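# Swap scanner reel onto label-down pile, flip top reel

## Task

Take the reel now sitting on the scanner glass and set it on top of the pile of label-down reels without flipping it. Then take the uppermost reel from the label-up stack, turn it over, and lay it flat on the glass with its label facing down. Finish with both hands released from every reel.

## Robot and tools

Robot: two arms, left_arm and right_arm. left_arm carries a five-finger left hand, right_arm a five-finger right hand (mirror images). Base poses in the scene frame: left_arm at (-0.043, +0.316, +0.052) m, quat_wxyz (+1.000, 0, 0, -0.030); right_arm at (+0.053, -0.361, +0.040) m, quat_wxyz (+1.000, 0, 0, -0.006). A post stands behind the arms. Loose objects may occasionally get a brief push.

Frames. Scene frame: origin at table-top height midway between the nominal bases, +z up, +x out over the table, left_arm on the +y side (arm names are not image sides). Hand positions, orientations, targets and wrist-camera poses are reported in each arm's own base frame; fixed cameras and the table use the scene frame. Reported hand positions can be a few cm off, more at long reach.

Hand point: a point 0.05 m in front of the palm, in line with the index finger, 0.15 m from the wrist face. Its +z runs along straight fingers, +y out of the palm, +x across the palm away from the thumb on the right hand (toward the thumb on the left hand). Straight fingertips end 0.06 to 0.07 m past the point along +z, with finger centre lines 0.06 m behind it along -y. A bracket on the little-finger side of the wrist reaches 0.10 m across the palm and can collide.

Row layout (execute_actions and move): every row is one flat list of 28 numbers in [-1, 1], covering both arms even if one is idle. Order: left dx, dy, dz, rx, ry, rz; left little, ring, middle, index, thumb_bend, thumb_turn, force_limit, speed; then the same 14 for the right arm. dx..rz are an offset, not a pose: they count from that arm's Hand target at the start of the action (or of the move), along that arm's base axes, and the turn happens about the Hand target position. 1.0 equals 0.6 m or 180 degrees; rx, ry, rz form one rotation vector. All rows in one action, and all targets in one move list, count from the same start, not from each other. Sending all six pose numbers as 0 asks nothing new of that arm. Orientation commands are clipped to within 40 degrees of the measured orientation each step.

Hand numbers are absolute finger targets, not offsets: +1 open/straight, -1 closed/curled; thumb_turn -1 puts the thumb opposite the fingers, +1 beside the palm. force_limit maps -1 to about 0 N and +1 to 10 N at the fingertip (15 N for the two thumb motors). speed rises from near 0 at -1 to full at +0.48 and stays full to +1. For a gentle grip close at speed -0.94 or lower. There is no no-change value: to keep a hand as it is, repeat the last eight numbers actually sent to it (before any were sent, use its hand_measured six values plus hand_force_limit and hand_speed). With the thumb turned in, the hand encloses objects about 0.035 to 0.065 m thick; thumb tip plus index pad can pinch light objects up to about 0.08 m.

Tools.
execute_actions(actions, cameras): actions is a list of actions, each a table of up to 15 rows of 28 numbers, one row per 1/30 s step; a short table repeats its last row to 15 steps. Images come only if actions is empty or cameras names them.
move(target, speed, blend, blocking, cameras): target is one 28-number row or a list of up to 15 rows; pose parts are offsets from the current Hand targets. speed is top path speed in m/s (0.002 to 4.3, default 0.25), one value or one per target; turning is capped at twice that in rad/s. blend in m rounds corners (0 means stop at each). Paths are straight, do not avoid obstacles, and are capped at 10 s total. blocking=false returns after about 0.5 s while the move continues.
wait(seconds): 0 to 3600, lets the scene run with no new command.
stop(): brakes a running move.
zoom_image(camera, region): camera is cam_high, cam_low, cam_left_wrist or cam_right_wrist; region [x0, y0, x1, y1] pixels, at most 504 by 504, from the latest image.
show_instructions(): shows the reference images.
finished_scene(scene): ends the scene for good; scene may be 1 or omitted.

Results. Each gives per-arm end_effector_position (m) and end_effector_quat_wxyz in the base frame, the Hand target (the base for the next offsets), joint positions, velocities and torques, and per hand hand_measured, hand_stopped_by (moving, target, force, stalled, fault), hand_load_n (positive when the finger is pushed open; near 0 after a lost grip), hand_force_limit, hand_speed. Motor temperatures appear; MOTOR HOT warns near 85 °C, and at 100 °C an arm drops for 30 to 60 s. A move adds a line such as done, off_target, moving, held or fault, with limits (paced, held). The hand often rests 1 to 3 cm, sometimes 5 cm, below or short of the command without any contact; send the remaining distance as a new offset. Cameras: cam_high and cam_low are 896x504, the two wrist fisheye cameras 672x504.

Avoid: dropping anything even a few mm, releasing a moving part, anything leaving the table, fast contacts and hard presses, heavy finger loads, arm stops, and any collision or squeeze between the two hands. Move slowly near contact and back a pressing arm off by commanding past its current position.

Each tool is called after "Emit:" by a JSON object that holds its "fn" and its "kwargs".

Reference images:

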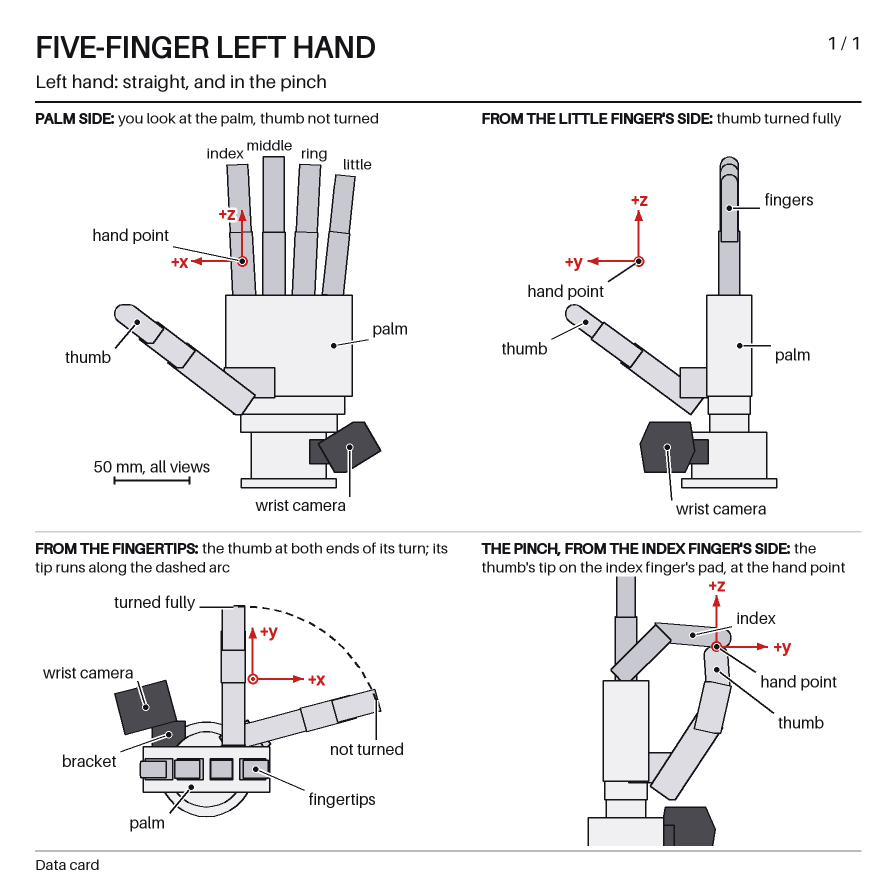

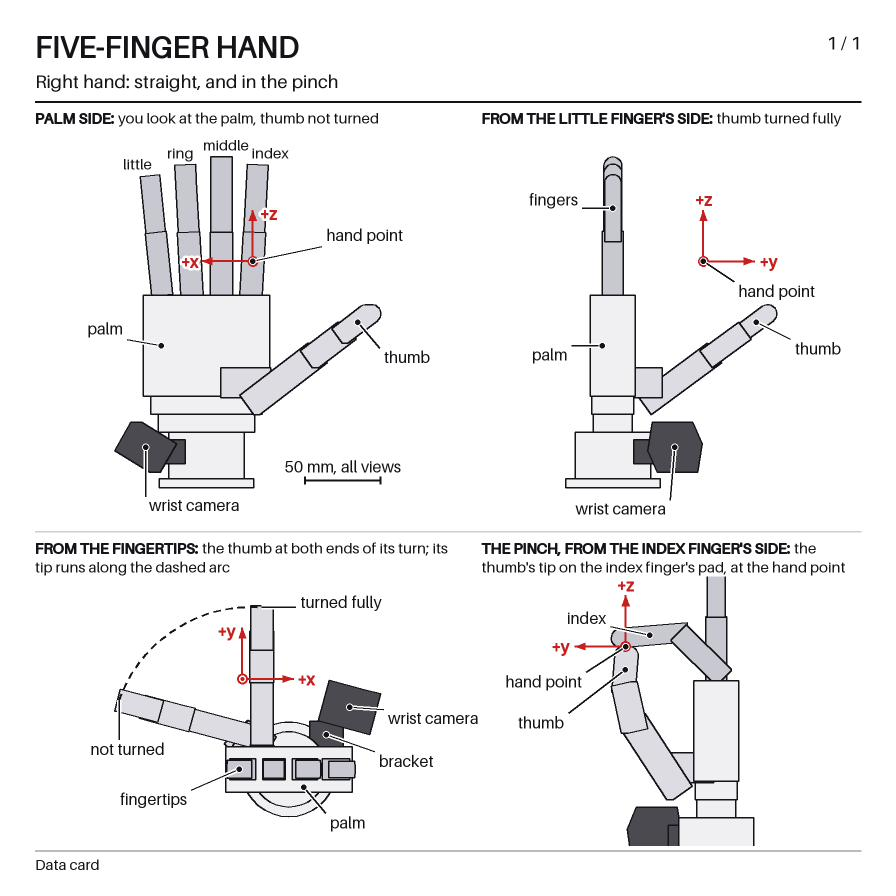

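## Session

Emit:
{"fn": "execute_actions", "kwargs": {"actions": []}}

Scene clock: 0.00 s.
left_arm: end_effector_position=(+0.4700, +0.5446, +0.1887) hand_measured=(+1.000, +1.000, +1.000, +1.000, +1.000, +1.000) hand_load_n=(+0.0, +0.0, +0.0, +0.0, +0.0, +0.0) hand_stopped_by=(target, target, target, target, target, target) hand_force_limit=0.00 hand_speed=-0.80 end_effector_quat_wxyz=(+0.006, +0.910, +0.345, +0.230) | right_arm: end_effector_position=(+0.7396, -0.0964, +0.1527) hand_measured=(+1.000, +1.000, +1.000, +1.000, +1.000, +1.000) hand_load_n=(+0.0, +0.0, +0.0, +0.0, +0.0, +0.0) hand_stopped_by=(target, target, target, target, target, target) hand_force_limit=0.00 hand_speed=-0.80 end_effector_quat_wxyz=(+0.631, -0.507, +0.581, +0.086)
Joint positions: left_arm=[1.025 1.962 1.84 -1.079 0.289 -1.325] | right_arm=[-0.402 2.237 1.833 -0.153 -1.202 0.462]
Joint velocities: within noise
Joint torques (N m): no reading
Motor temperatures (°C): left_arm=[28 29 30 28 32 29] | right_arm=[30 28 29 29 29 30]
Heat: left arm: hottest wrist yaw 32 °C; right arm: hottest waist 30 °C.
Hand target: left_arm +0.4736, +0.5504, +0.2053; -0.004, +0.908, +0.342, +0.243 | right_arm +0.7437, -0.0982, +0.1549; +0.633, -0.509, +0.578, +0.081

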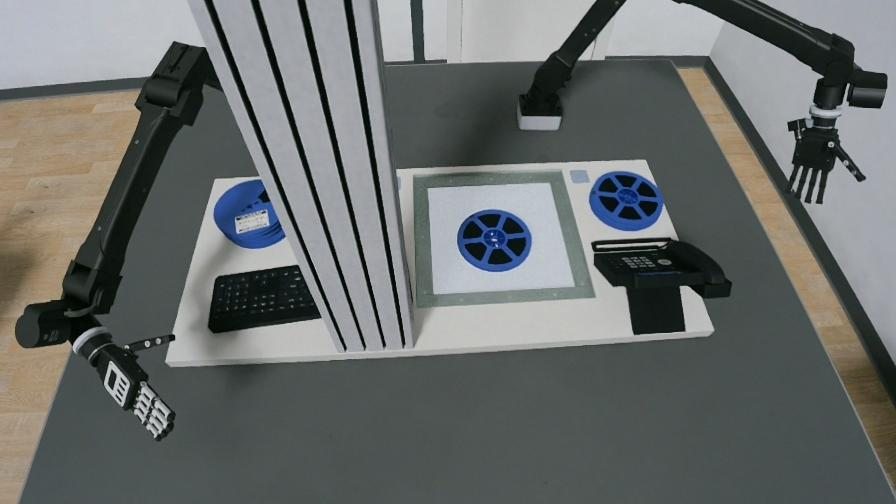

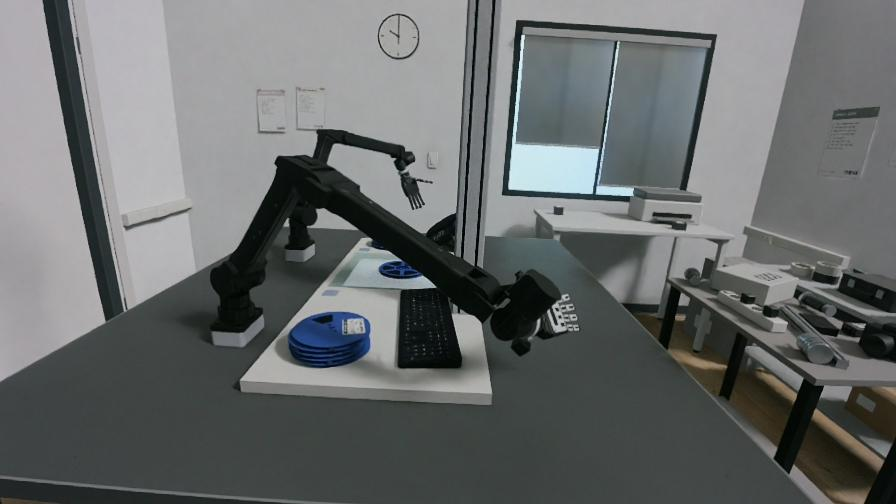

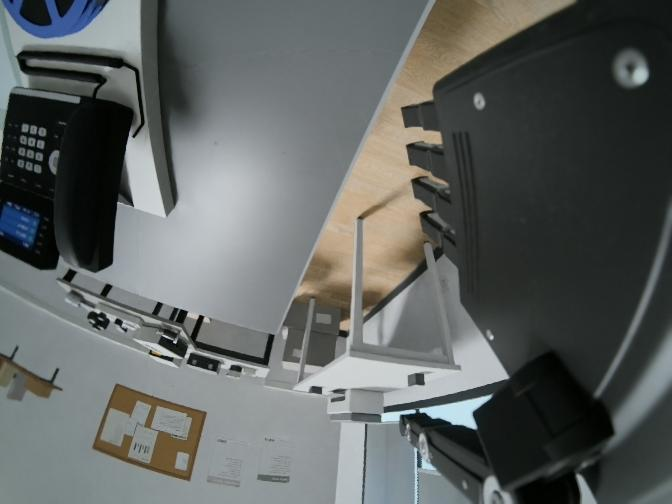

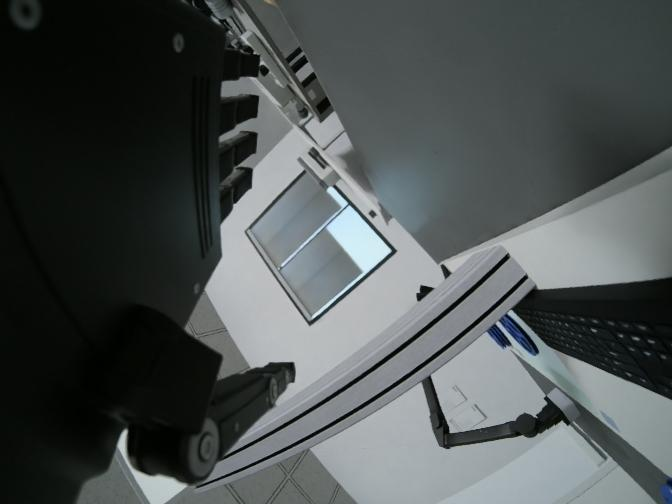

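Emit:
{"fn": "zoom_image", "kwargs": {"camera": "cam_low", "region": [220, 180, 580, 420]}}

Emit:
{"fn": "zoom_image", "kwargs": {"camera": "cam_high", "region": [180, 140, 480, 380]}}

Emit:
{"fn": "zoom_image", "kwargs": {"camera": "cam_high", "region": [400, 140, 740, 380]}}

Emit:
{"fn": "zoom_image", "kwargs": {"camera": "cam_right_wrist", "region": [340, 180, 672, 504]}}

Scaled by 1.400 from the camera's image (finer frame: 1280x720).

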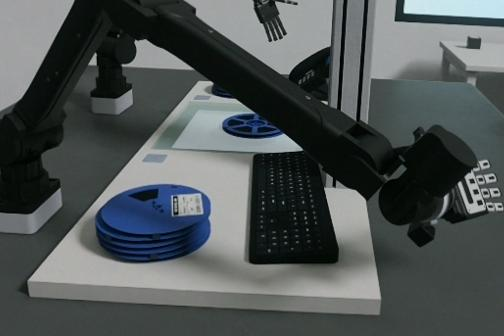

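Scaled by 1.680 from the camera's image (finer frame: 1280x720).

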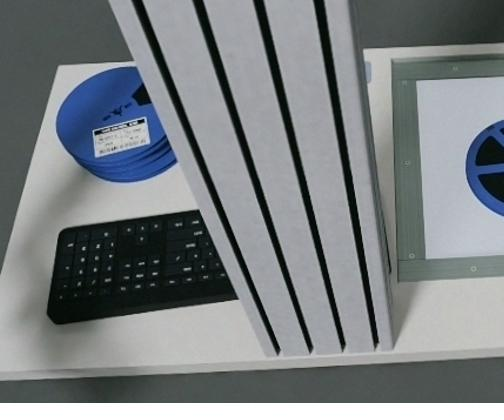

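Scaled by 1.482 from the camera's image (finer frame: 1280x720).

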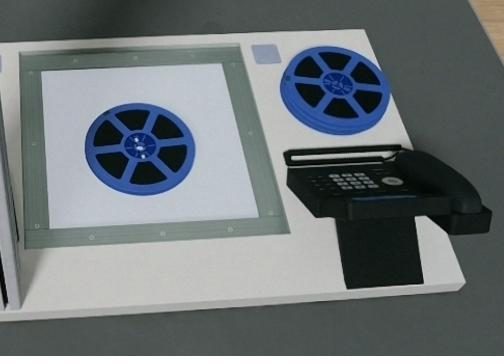

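Scaled by 1.518 from the camera's image (finer frame: 960x720).

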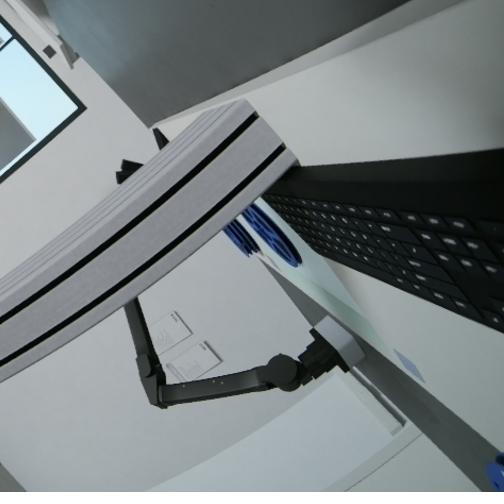

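Emit:
{"fn": "move", "kwargs": {"target": [[0,-0.6,0.25,0,0,-0.22,1,1,1,1,1,1,0,-0.8,0,0,0,0,0,0,1,1,1,1,1,1,0,-0.8],[0,-0.95,0.25,0,0,-0.4,1,1,1,1,1,1,0,-0.8,0,0,0,0,0,0,1,1,1,1,1,1,0,-0.8]], "blend": 0.1, "cameras": ["cam_high","cam_left_wrist"]}}

Scene clock: 8.90 s.
left_arm: end_effector_position=(+0.4747, -0.0172, +0.3456) hand_measured=(+1.000, +1.000, +1.000, +1.000, +1.000, +1.000) hand_load_n=(-0.5, +0.0, +0.0, +0.0, +0.0, +0.0) hand_stopped_by=(target, target, target, target, target, target) hand_force_limit=0.00 hand_speed=-0.80 end_effector_quat_wxyz=(+0.144, +0.938, -0.249, +0.192) | right_arm: end_effector_position=(+0.7396, -0.0964, +0.1527) hand_measured=(+1.000, +1.000, +1.000, +1.000, +1.000, +1.000) hand_load_n=(-0.5, +0.0, +0.0, +0.0, +0.0, -0.5) hand_stopped_by=(target, target, target, target, target, target) hand_force_limit=0.00 hand_speed=-0.80 end_effector_quat_wxyz=(+0.631, -0.507, +0.581, +0.086)
Joint positions: left_arm=[0.269 1.461 1.597 -1.504 0.444 -0.829] | right_arm=[-0.402 2.237 1.833 -0.153 -1.202 0.462]
Joint torques (N m): left_arm=[-1.03 -12.81 11.78 0.12 0.39 0.08] | right_arm=[-1.85 -22.65 10 1.29 -0.48 0.01]
Heat: left arm: hottest elbow 32 °C; right arm: hottest elbow 31 °C.
Hand target: left_arm +0.4735, -0.0197, +0.3552; +0.140, +0.935, -0.257, +0.199 | right_arm +0.7437, -0.0982, +0.1549; +0.633, -0.509, +0.578, +0.081
Off the commanded pose: left_arm 0.010 m, 1 deg | right_arm 0.005 m, 1 deg.
move: done
cam_left_wrist: T_world_to_cam=[[0.73516, 0.67466, -0.06612, -0.30959], [0.46096, -0.42601, 0.77848, -0.47606], [0.49704, -0.60279, -0.62418, 0.08315]] pos_world=[0.40571, 0.05618, 0.40203]

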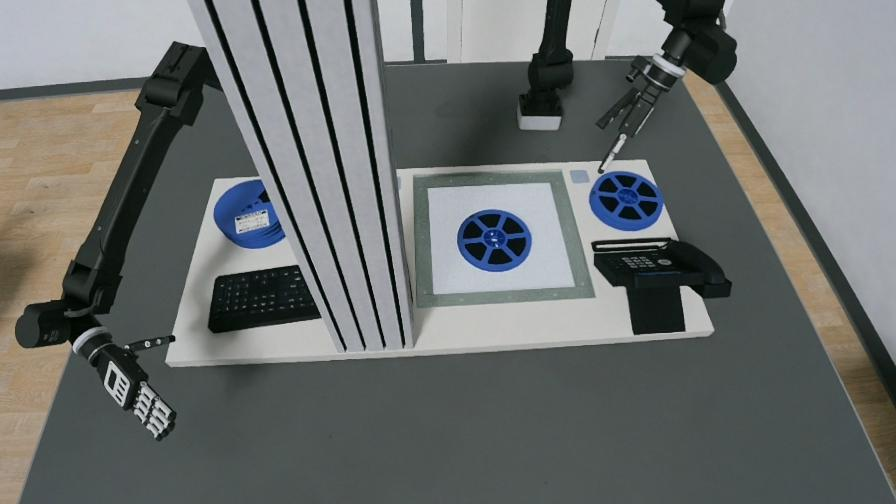

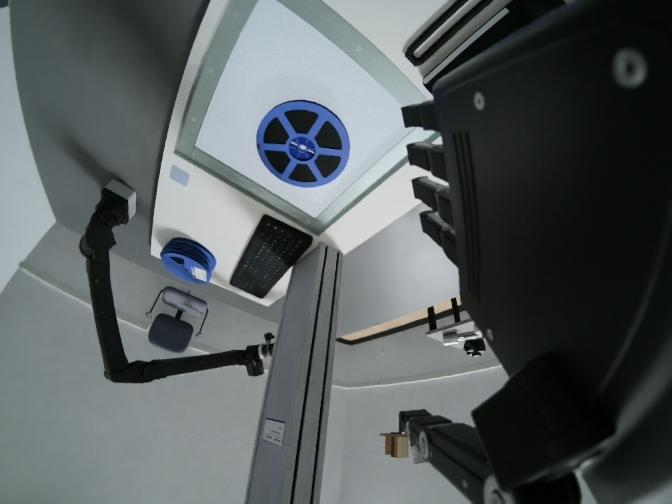

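Emit:
{"fn": "zoom_image", "kwargs": {"camera": "cam_left_wrist", "region": [240, 80, 370, 200]}}

Emit:
{"fn": "zoom_image", "kwargs": {"camera": "cam_left_wrist", "region": [130, 180, 340, 330]}}

Scaled by 3.877 from the camera's image (finer frame: 960x720).

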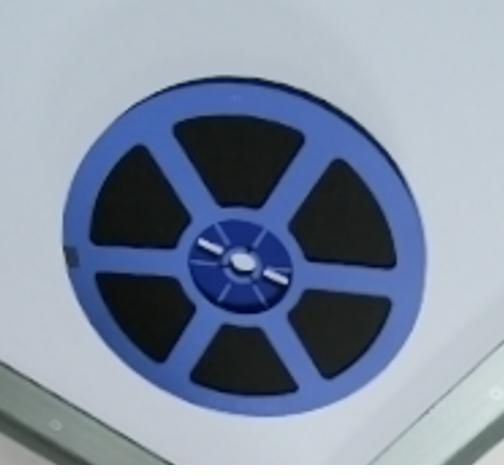

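Scaled by 2.400 from the camera's image (finer frame: 960x720).

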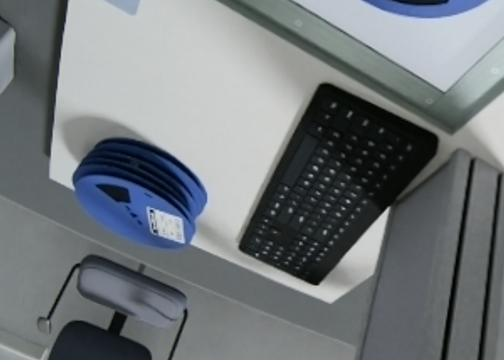

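Emit:
{"fn": "execute_actions", "kwargs": {"actions": []}}

Emit:
{"fn": "zoom_image", "kwargs": {"camera": "cam_low", "region": [270, 290, 390, 380]}}

Emit:
{"fn": "zoom_image", "kwargs": {"camera": "cam_low", "region": [340, 220, 460, 310]}}

Emit:
{"fn": "zoom_image", "kwargs": {"camera": "cam_high", "region": [570, 150, 690, 250]}}

Scene clock: 10.30 s.
left_arm: end_effector_position=(+0.4747, -0.0172, +0.3456) hand_measured=(+1.000, +1.000, +1.000, +1.000, +1.000, +1.000) hand_load_n=(+0.0, +0.0, +0.0, +0.0, -0.5, +0.0) hand_stopped_by=(target, target, target, target, target, target) hand_force_limit=0.00 hand_speed=-0.80 end_effector_quat_wxyz=(+0.144, +0.938, -0.249, +0.192) | right_arm: end_effector_position=(+0.7396, -0.0964, +0.1527) hand_measured=(+1.000, +1.000, +1.000, +1.000, +1.000, +1.000) hand_load_n=(+0.0, +0.0, +0.0, +0.0, +0.0, +0.0) hand_stopped_by=(target, target, target, target, target, target) hand_force_limit=0.00 hand_speed=-0.80 end_effector_quat_wxyz=(+0.631, -0.507, +0.581, +0.086)
Joint positions: left_arm=[0.269 1.461 1.597 -1.504 0.444 -0.828] | right_arm=[-0.402 2.237 1.833 -0.153 -1.202 0.462]
Joint velocities: within noise
Joint torques (N m): left_arm=[-0.79 -12.75 11.78 0.13 0.39 0.04] | right_arm=[-1.85 -22.59 9.99 1.26 -0.49 0]
Motor temperatures (°C): left_arm=[28 31 33 28 32 29] | right_arm=[30 30 32 29 29 30]
Heat: left arm: hottest elbow 33 °C; right arm: hottest elbow 32 °C.
Hand target: left_arm +0.4735, -0.0197, +0.3552; +0.140, +0.935, -0.257, +0.199 | right_arm +0.7437, -0.0982, +0.1549; +0.633, -0.509, +0.578, +0.081
Off the commanded pose: left_arm 0.010 m, 1 deg | right_arm 0.005 m, 1 deg.
camera_calibration:
cam_left_wrist: T_world_to_cam=[[0.7357, 0.67411, -0.06573, -0.31], [0.46041, -0.42657, 0.7785, -0.47577], [0.49676, -0.603, -0.6242, 0.08334]] pos_world=[0.40571, 0.05628, 0.40203]

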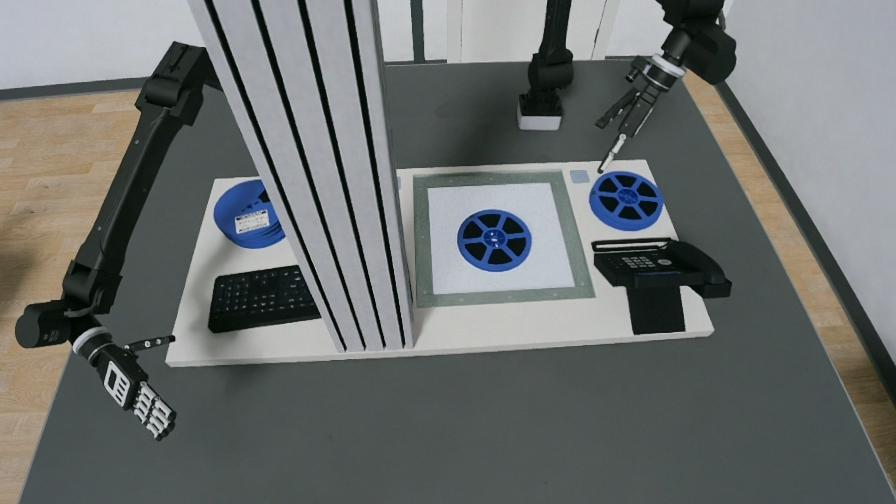

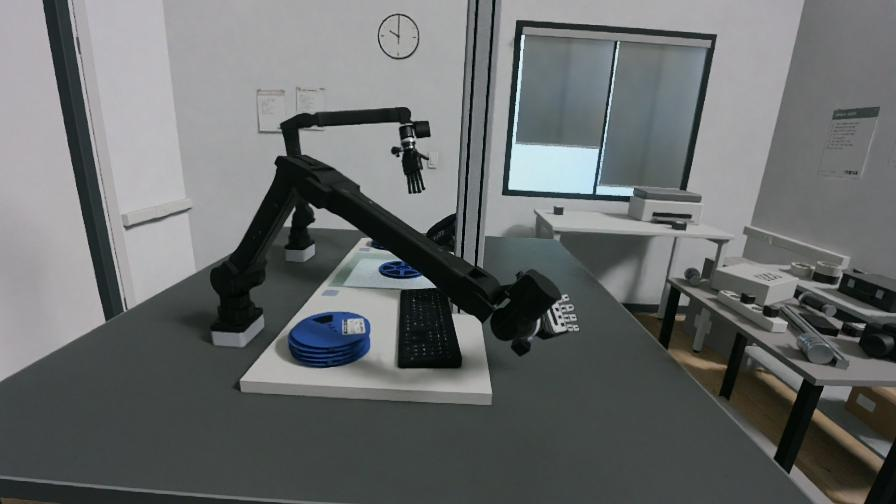

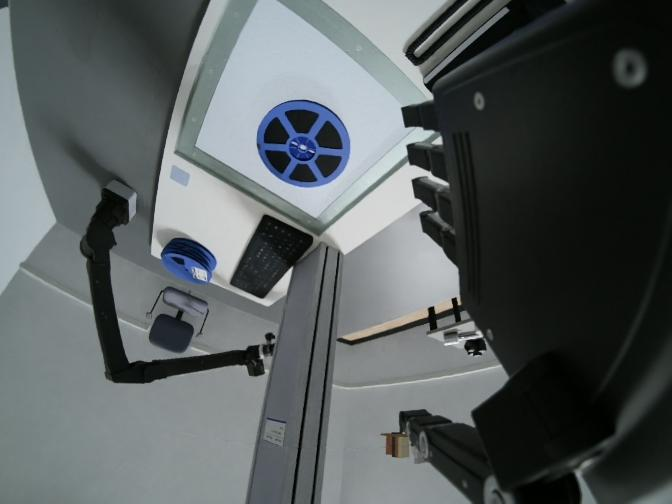

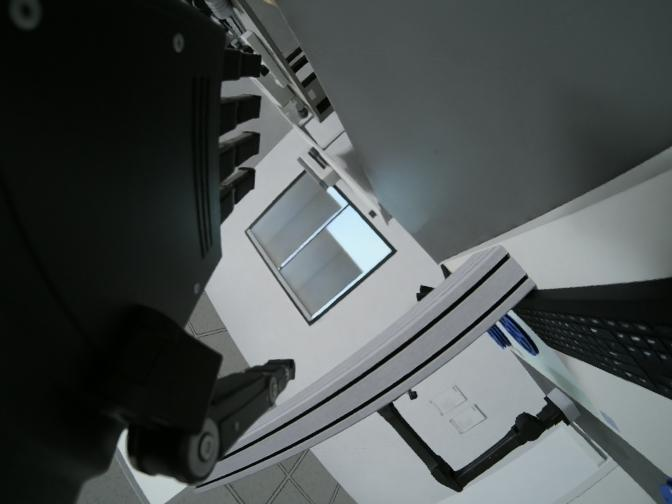

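Scaled by 4.200 from the camera's image (finer frame: 1280x720).

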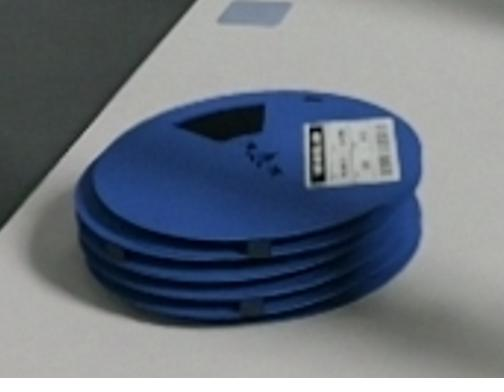

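Scaled by 4.200 from the camera's image (finer frame: 1280x720).

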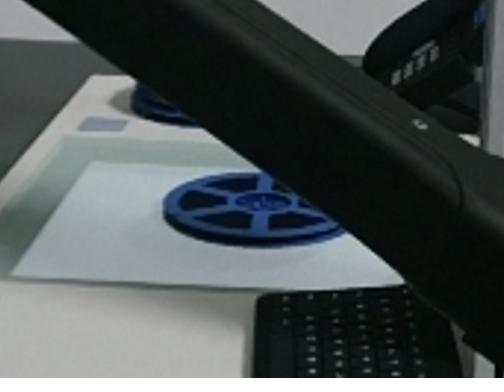

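Scaled by 4.200 from the camera's image (finer frame: 1280x720).

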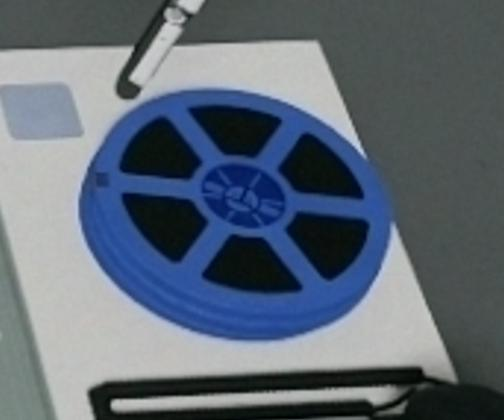

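Emit:
{"fn": "move", "kwargs": {"target": [-0.08,-0.2,-0.28,0,0,0,1,1,1,1,1,1,0,-0.8,0,0,0,0,0,0,1,1,1,1,1,1,0,-0.8], "cameras": ["cam_high","cam_left_wrist"]}}

Emit:
{"fn": "zoom_image", "kwargs": {"camera": "cam_left_wrist", "region": [200, 100, 450, 300]}}

Scene clock: 12.43 s.
left_arm: end_effector_position=(+0.4218, -0.1361, +0.1769) hand_measured=(+1.000, +1.000, +1.000, +1.000, +1.000, +1.000) hand_load_n=(+0.0, +0.0, +0.0, +0.0, +0.0, +0.0) hand_stopped_by=(target, target, target, target, target, target) hand_force_limit=0.00 hand_speed=-0.80 end_effector_quat_wxyz=(+0.144, +0.938, -0.255, +0.184) | right_arm: end_effector_position=(+0.7396, -0.0964, +0.1527) hand_measured=(+1.000, +1.000, +1.000, +1.000, +1.000, +1.000) hand_load_n=(+0.0, +0.0, +0.0, +0.0, +0.0, +0.0) hand_stopped_by=(target, target, target, target, target, target) hand_force_limit=0.00 hand_speed=-0.80 end_effector_quat_wxyz=(+0.631, -0.507, +0.581, +0.086)
Joint positions: left_arm=[-0.005 1.313 1.002 -0.962 0.372 -1.1] | right_arm=[-0.402 2.237 1.833 -0.153 -1.202 0.462]
Joint torques (N m): left_arm=[-1.14 -10.99 10.5 1.06 0.18 -0.15] | right_arm=[-1.67 -22.71 9.98 1.26 -0.49 0.02]
Heat: left arm: hottest elbow 33 °C; right arm: hottest elbow 32 °C.
Hand target: left_arm +0.4255, -0.1397, +0.1871; +0.140, +0.935, -0.257, +0.199 | right_arm +0.7437, -0.0982, +0.1549; +0.633, -0.509, +0.578, +0.081
Off the commanded pose: left_arm 0.012 m, 2 deg | right_arm 0.005 m, 1 deg.
move: off_target (left_arm)
cam_left_wrist: T_world_to_cam=[[0.74431, 0.66386, -0.07265, -0.20573], [0.46524, -0.43739, 0.76957, -0.37267], [0.47911, -0.6066, -0.63441, -0.05865]] pos_world=[0.35461, -0.06201, 0.23464]

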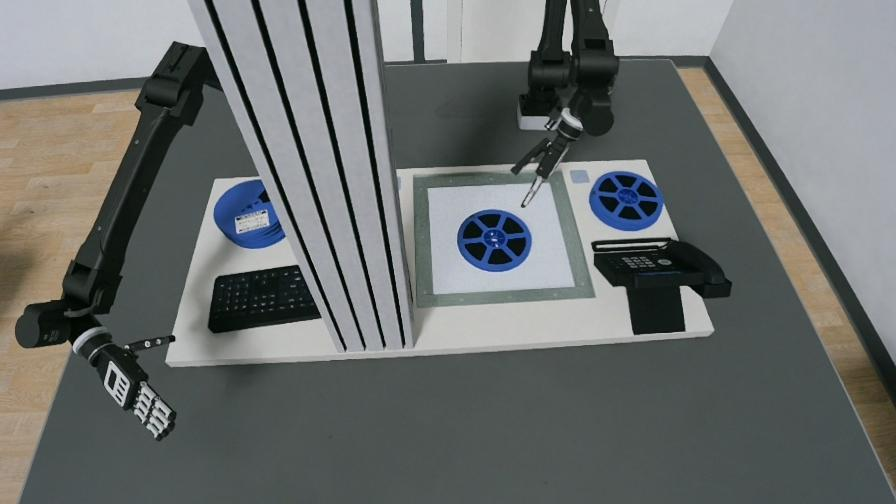

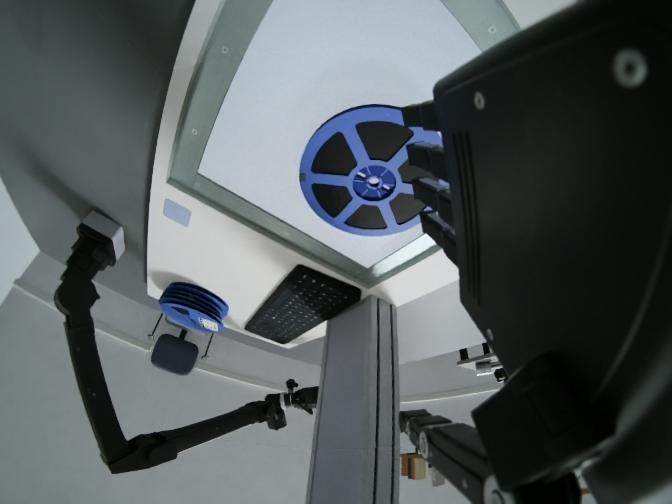

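Scaled by 2.016 from the camera's image (finer frame: 960x720).

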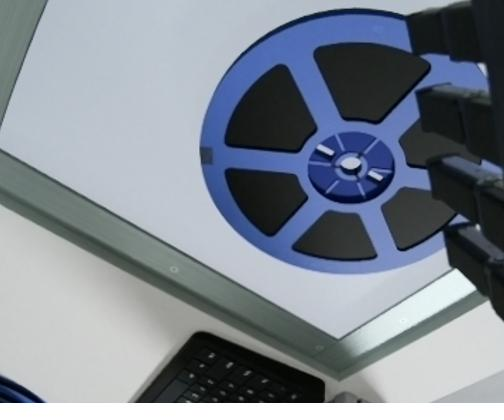

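Emit:
{"fn": "move", "kwargs": {"target": [-0.075,0.016,-0.09,0.255,-0.281,-0.324,1,1,1,1,1,1,0,-0.8,0,0,0,0,0,0,1,1,1,1,1,1,0,-0.8], "cameras": ["cam_high","cam_left_wrist"]}}

Emit:
{"fn": "zoom_image", "kwargs": {"camera": "cam_left_wrist", "region": [200, 100, 450, 300]}}

Scene clock: 20.77 s.
left_arm: end_effector_position=(+0.3784, -0.1239, +0.1253) hand_measured=(+1.000, +1.000, +1.000, +1.000, +1.000, +1.000) hand_load_n=(+0.0, +0.0, +0.0, +0.0, -0.5, +0.0) hand_stopped_by=(target, target, target, target, target, target) hand_force_limit=0.00 hand_speed=-0.80 end_effector_quat_wxyz=(+0.241, -0.530, +0.736, -0.344) | right_arm: end_effector_position=(+0.7396, -0.0964, +0.1527) hand_measured=(+1.000, +1.000, +1.000, +1.000, +1.000, +1.000) hand_load_n=(+0.0, +0.0, +0.0, +0.0, +0.0, -0.5) hand_stopped_by=(target, target, target, target, target, target) hand_force_limit=0.00 hand_speed=-0.80 end_effector_quat_wxyz=(+0.631, -0.507, +0.581, +0.086)
Joint positions: left_arm=[-0.199 1.019 0.633 -0.321 0.104 0.076] | right_arm=[-0.402 2.237 1.833 -0.153 -1.202 0.462]
Joint torques (N m): left_arm=[-1.55 -7.12 10.65 1.95 0.15 0.04] | right_arm=[-1.79 -22.65 10.02 1.32 -0.5 0]
Heat: left arm: hottest elbow 35 °C; right arm: hottest elbow 34 °C.
Hand target: left_arm +0.3805, -0.1300, +0.1333; +0.249, -0.516, +0.738, -0.356 | right_arm +0.7437, -0.0982, +0.1549; +0.633, -0.509, +0.578, +0.081
Off the commanded pose: left_arm 0.010 m, 2 deg | right_arm 0.005 m, 1 deg.
move: done
cam_left_wrist: T_world_to_cam=[[0.51543, -0.46748, 0.71818, -0.33798], [-0.72574, -0.68379, 0.07576, 0.19958], [0.45567, -0.56026, -0.69172, -0.04129]] pos_world=[0.33786, -0.04466, 0.19905]

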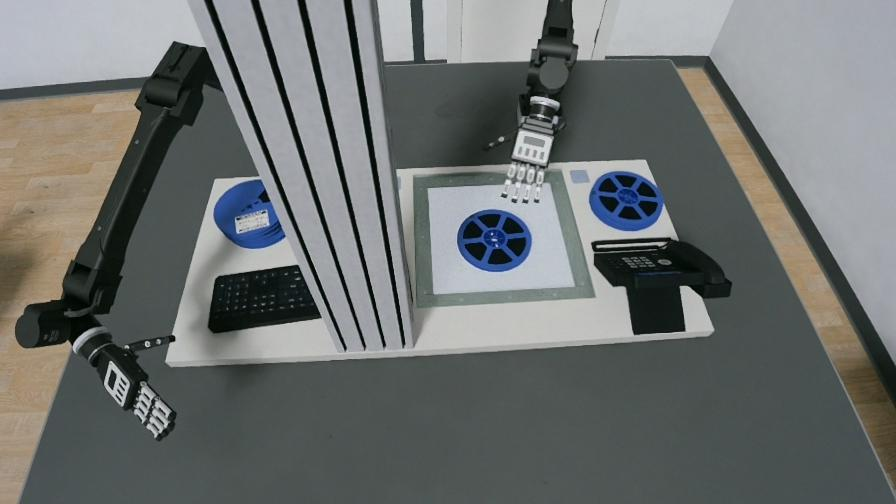

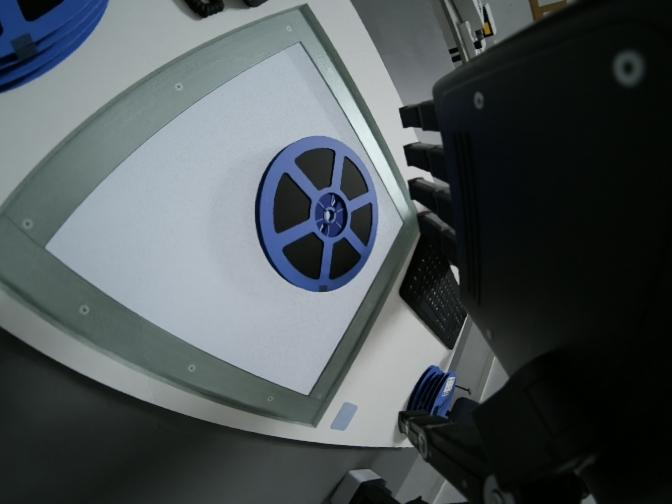

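Scaled by 2.016 from the camera's image (finer frame: 960x720).

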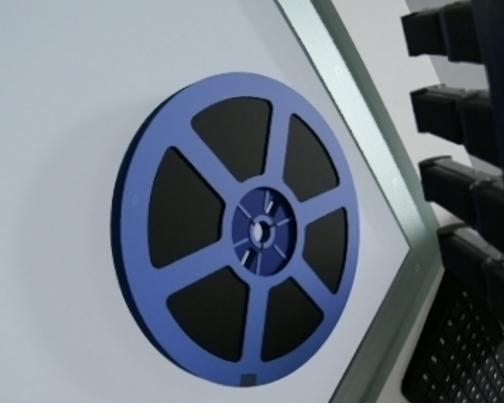

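Emit:
{"fn": "zoom_image", "kwargs": {"camera": "cam_left_wrist", "region": [0, 0, 130, 110]}}

Emit:
{"fn": "zoom_image", "kwargs": {"camera": "cam_left_wrist", "region": [240, 120, 400, 300]}}

Emit:
{"fn": "zoom_image", "kwargs": {"camera": "cam_left_wrist", "region": [390, 350, 490, 430]}}

Scaled by 3.877 from the camera's image (finer frame: 960x720).

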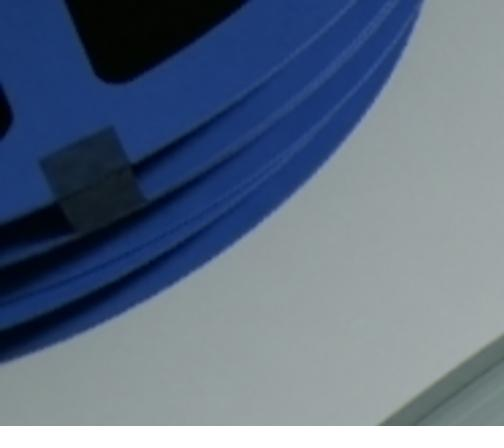

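Scaled by 2.800 from the camera's image (finer frame: 960x720).

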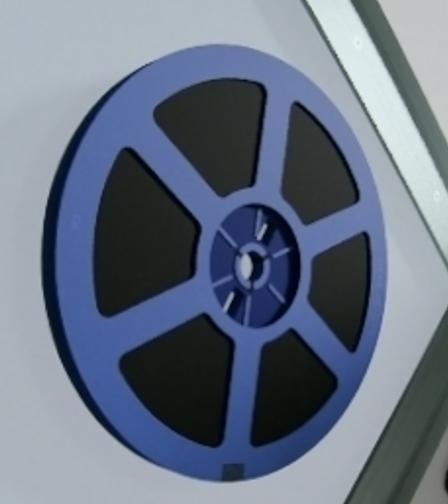

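Scaled by 5.040 from the camera's image (finer frame: 960x720).

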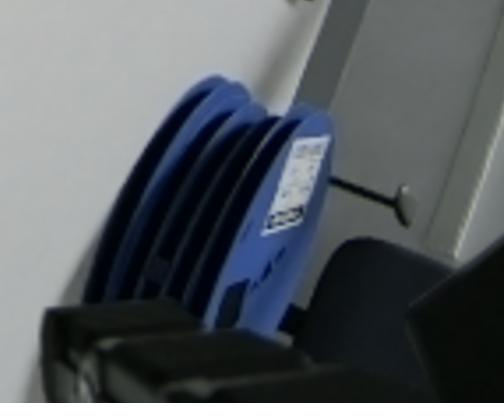

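Emit:
{"fn": "move", "kwargs": {"target": [0.12,-0.06,-0.13,0,0,0,1,1,1,1,1,1,0,-0.8,0,0,0,0,0,0,1,1,1,1,1,1,0,-0.8], "cameras": ["cam_high","cam_left_wrist"]}}

Emit:
{"fn": "zoom_image", "kwargs": {"camera": "cam_left_wrist", "region": [200, 100, 400, 300]}}

Scene clock: 23.53 s.
left_arm: end_effector_position=(+0.4306, -0.1533, +0.0321) hand_measured=(+1.000, +1.000, +1.000, +1.000, +1.000, +1.000) hand_load_n=(+0.0, +0.0, +0.0, +0.0, +0.0, +0.0) hand_stopped_by=(target, target, target, target, target, target) hand_force_limit=0.00 hand_speed=-0.80 end_effector_quat_wxyz=(+0.233, -0.526, +0.748, -0.332) | right_arm: end_effector_position=(+0.7396, -0.0964, +0.1527) hand_measured=(+1.000, +1.000, +1.000, +1.000, +1.000, +1.000) hand_load_n=(+0.0, +0.0, +0.0, +0.0, +0.0, +0.0) hand_stopped_by=(target, target, target, target, target, target) hand_force_limit=0.00 hand_speed=-0.80 end_effector_quat_wxyz=(+0.631, -0.507, +0.581, +0.086)
Joint positions: left_arm=[-0.253 1.385 0.642 0.006 0.069 0.062] | right_arm=[-0.402 2.237 1.833 -0.153 -1.202 0.462]
Joint torques (N m): left_arm=[-1.55 -10.05 12.34 1.91 -0.07 -0.18] | right_arm=[-1.79 -22.53 9.98 1.24 -0.49 0.01]
Heat: left arm: hottest elbow 36 °C; right arm: hottest elbow 34 °C.
Hand target: left_arm +0.4524, -0.1660, +0.0551; +0.249, -0.516, +0.738, -0.356 | right_arm +0.7437, -0.0982, +0.1549; +0.633, -0.509, +0.578, +0.081
Off the commanded pose: left_arm 0.034 m, 4 deg | right_arm 0.005 m, 1 deg.
move: off_target (left_arm)
cam_left_wrist: T_world_to_cam=[[0.52591, -0.49045, 0.6949, -0.31905], [-0.73573, -0.67225, 0.08234, 0.23029], [0.42676, -0.55456, -0.71438, -0.13201]] pos_world=[0.39356, -0.07488, 0.10844]

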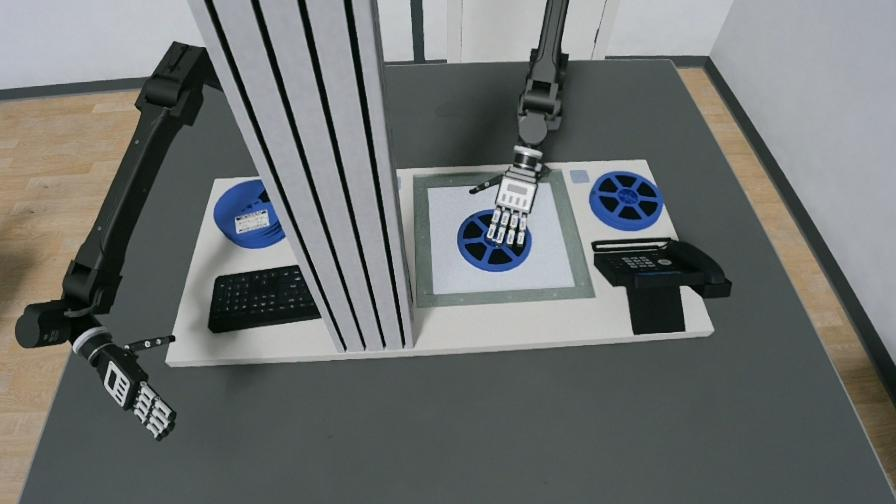

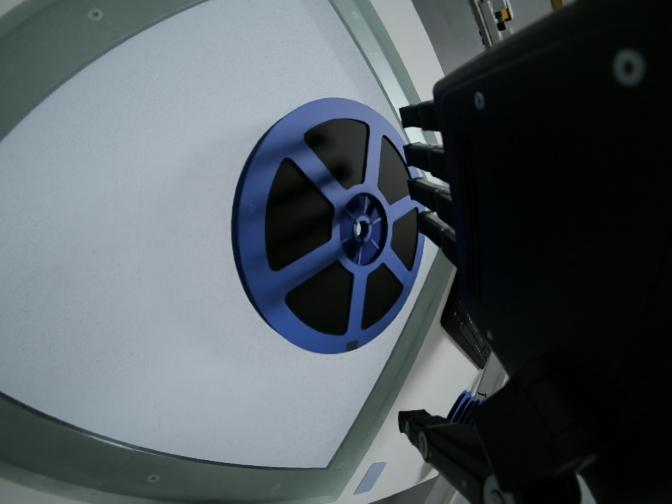

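Scaled by 2.520 from the camera's image (finer frame: 960x720).

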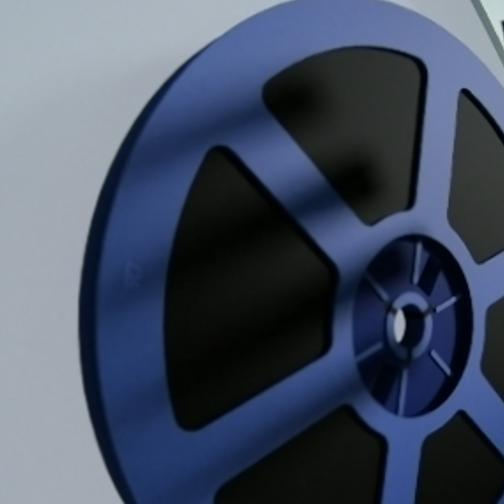

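Emit:
{"fn": "move", "kwargs": {"target": [0.028,-0.027,0.045,-0.0143,-0.0392,0,1,1,0.24,0.24,1,-1,0,-0.3,0,0,0,0,0,0,1,1,1,1,1,1,0,-0.8], "cameras": ["cam_high","cam_left_wrist"]}}

Emit:
{"fn": "zoom_image", "kwargs": {"camera": "cam_left_wrist", "region": [220, 80, 470, 330]}}

Scene clock: 29.87 s.
left_arm: end_effector_position=(+0.4544, -0.1707, +0.0615) hand_measured=(+1.000, +1.000, +0.240, +0.240, +1.000, -1.000) hand_load_n=(+0.0, +0.0, +0.0, +0.0, +0.0, +0.0) hand_stopped_by=(target, target, target, target, target, target) hand_force_limit=0.00 hand_speed=-0.30 end_effector_quat_wxyz=(+0.271, -0.508, +0.723, -0.383) | right_arm: end_effector_position=(+0.7396, -0.0964, +0.1527) hand_measured=(+1.000, +1.000, +1.000, +1.000, +1.000, +1.000) hand_load_n=(+0.0, +0.0, +0.0, +0.0, +0.0, +0.0) hand_stopped_by=(target, target, target, target, target, target) hand_force_limit=0.00 hand_speed=-0.80 end_effector_quat_wxyz=(+0.631, -0.507, +0.581, +0.086)
Joint positions: left_arm=[-0.279 1.367 0.642 0.129 0.053 0.039] | right_arm=[-0.402 2.237 1.833 -0.153 -1.202 0.462]
Joint torques (N m): left_arm=[-1.49 -10.11 11.58 2.06 -0.09 -0.12] | right_arm=[-1.61 -22.53 10.02 1.31 -0.5 0]
Motor temperatures (°C): left_arm=[28 31 38 28 32 29] | right_arm=[30 34 36 29 30 30]
Heat: left arm: hottest elbow 38 °C; right arm: hottest elbow 36 °C.
Hand target: left_arm +0.4692, -0.1822, +0.0822; +0.283, -0.498, +0.713, -0.403 | right_arm +0.7437, -0.0982, +0.1549; +0.633, -0.509, +0.578, +0.081
Off the commanded pose: left_arm 0.028 m, 3 deg | right_arm 0.005 m, 1 deg.
move: off_target (left_arm)
cam_left_wrist: T_world_to_cam=[[0.42824, -0.45743, 0.77934, -0.31564], [-0.74159, -0.67071, 0.01382, 0.24075], [0.51639, -0.58386, -0.62645, -0.18202]] pos_world=[0.40769, -0.08918, 0.12864]

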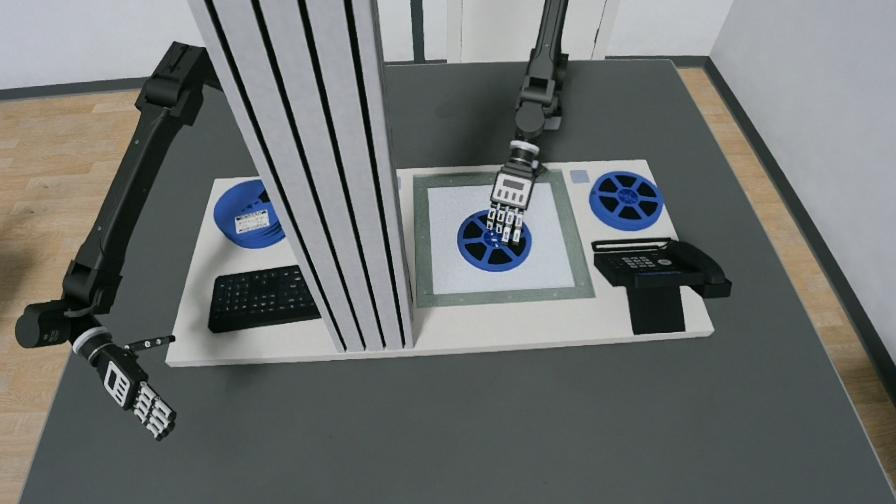

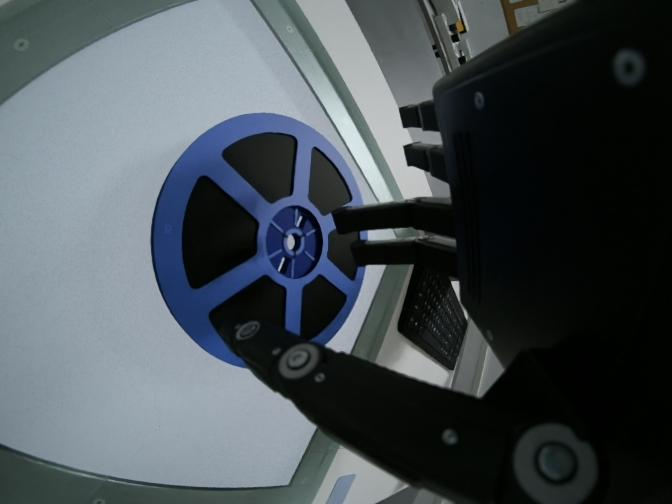

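Scaled by 2.016 from the camera's image (finer frame: 960x720).

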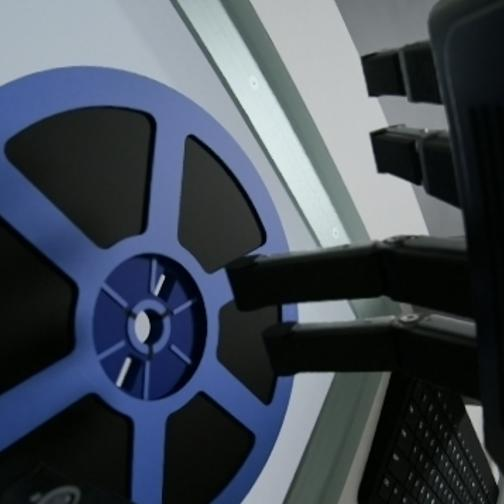

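Emit:
{"fn": "move", "kwargs": {"target": [-0.017,0.0037,-0.055,-0.0066,-0.0183,0,1,1,0.24,0.24,1,-1,0,-0.3,0,0,0,0,0,0,1,1,1,1,1,1,0,-0.8], "speed": 0.1, "cameras": ["cam_left_wrist"]}}

Emit:
{"fn": "zoom_image", "kwargs": {"camera": "cam_left_wrist", "region": [200, 80, 450, 380]}}

Scene clock: 31.97 s.
left_arm: end_effector_position=(+0.4560, -0.1713, +0.0446) hand_measured=(+1.000, +1.000, +0.240, +0.240, +1.000, -1.000) hand_load_n=(+0.0, +0.0, +0.0, +0.0, +0.0, +0.0) hand_stopped_by=(target, target, target, target, target, target) hand_force_limit=0.00 hand_speed=-0.30 end_effector_quat_wxyz=(+0.297, -0.494, +0.704, -0.415) | right_arm: end_effector_position=(+0.7396, -0.0964, +0.1527) hand_measured=(+1.000, +1.000, +1.000, +1.000, +1.000, +1.000) hand_load_n=(+0.0, -0.5, +0.0, +0.0, +0.0, -0.5) hand_stopped_by=(target, target, target, target, target, target) hand_force_limit=0.00 hand_speed=-0.80 end_effector_quat_wxyz=(+0.631, -0.507, +0.581, +0.086)
Joint positions: left_arm=[-0.279 1.418 0.56 0.357 0.053 0.037] | right_arm=[-0.402 2.237 1.833 -0.153 -1.202 0.462]
Joint torques (N m): left_arm=[-1.61 -9.17 8.54 2.17 -0.08 -0.12] | right_arm=[-1.73 -22.48 10.02 1.31 -0.5 -0.01]
Heat: left arm: hottest elbow 39 °C; right arm: hottest elbow 36 °C.
Hand target: left_arm +0.4590, -0.1800, +0.0491; +0.298, -0.489, +0.701, -0.425 | right_arm +0.7437, -0.0982, +0.1549; +0.633, -0.509, +0.578, +0.081
Off the commanded pose: left_arm 0.010 m, 1 deg | right_arm 0.005 m, 1 deg.
move: done
cam_left_wrist: T_world_to_cam=[[0.35552, -0.43434, 0.82762, -0.2685], [-0.73985, -0.67187, -0.03479, 0.24293], [0.57116, -0.59994, -0.56021, -0.22449]] pos_world=[0.4034, -0.08809, 0.10491]

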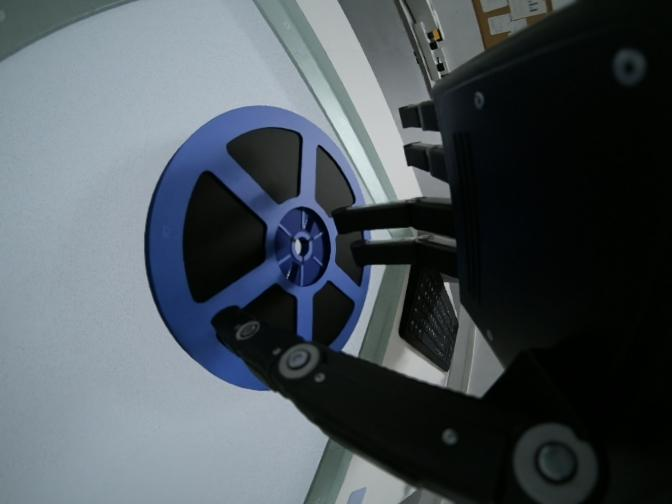

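Scaled by 1.680 from the camera's image (finer frame: 960x720).

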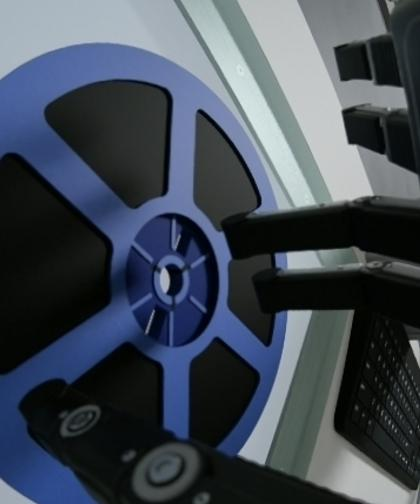

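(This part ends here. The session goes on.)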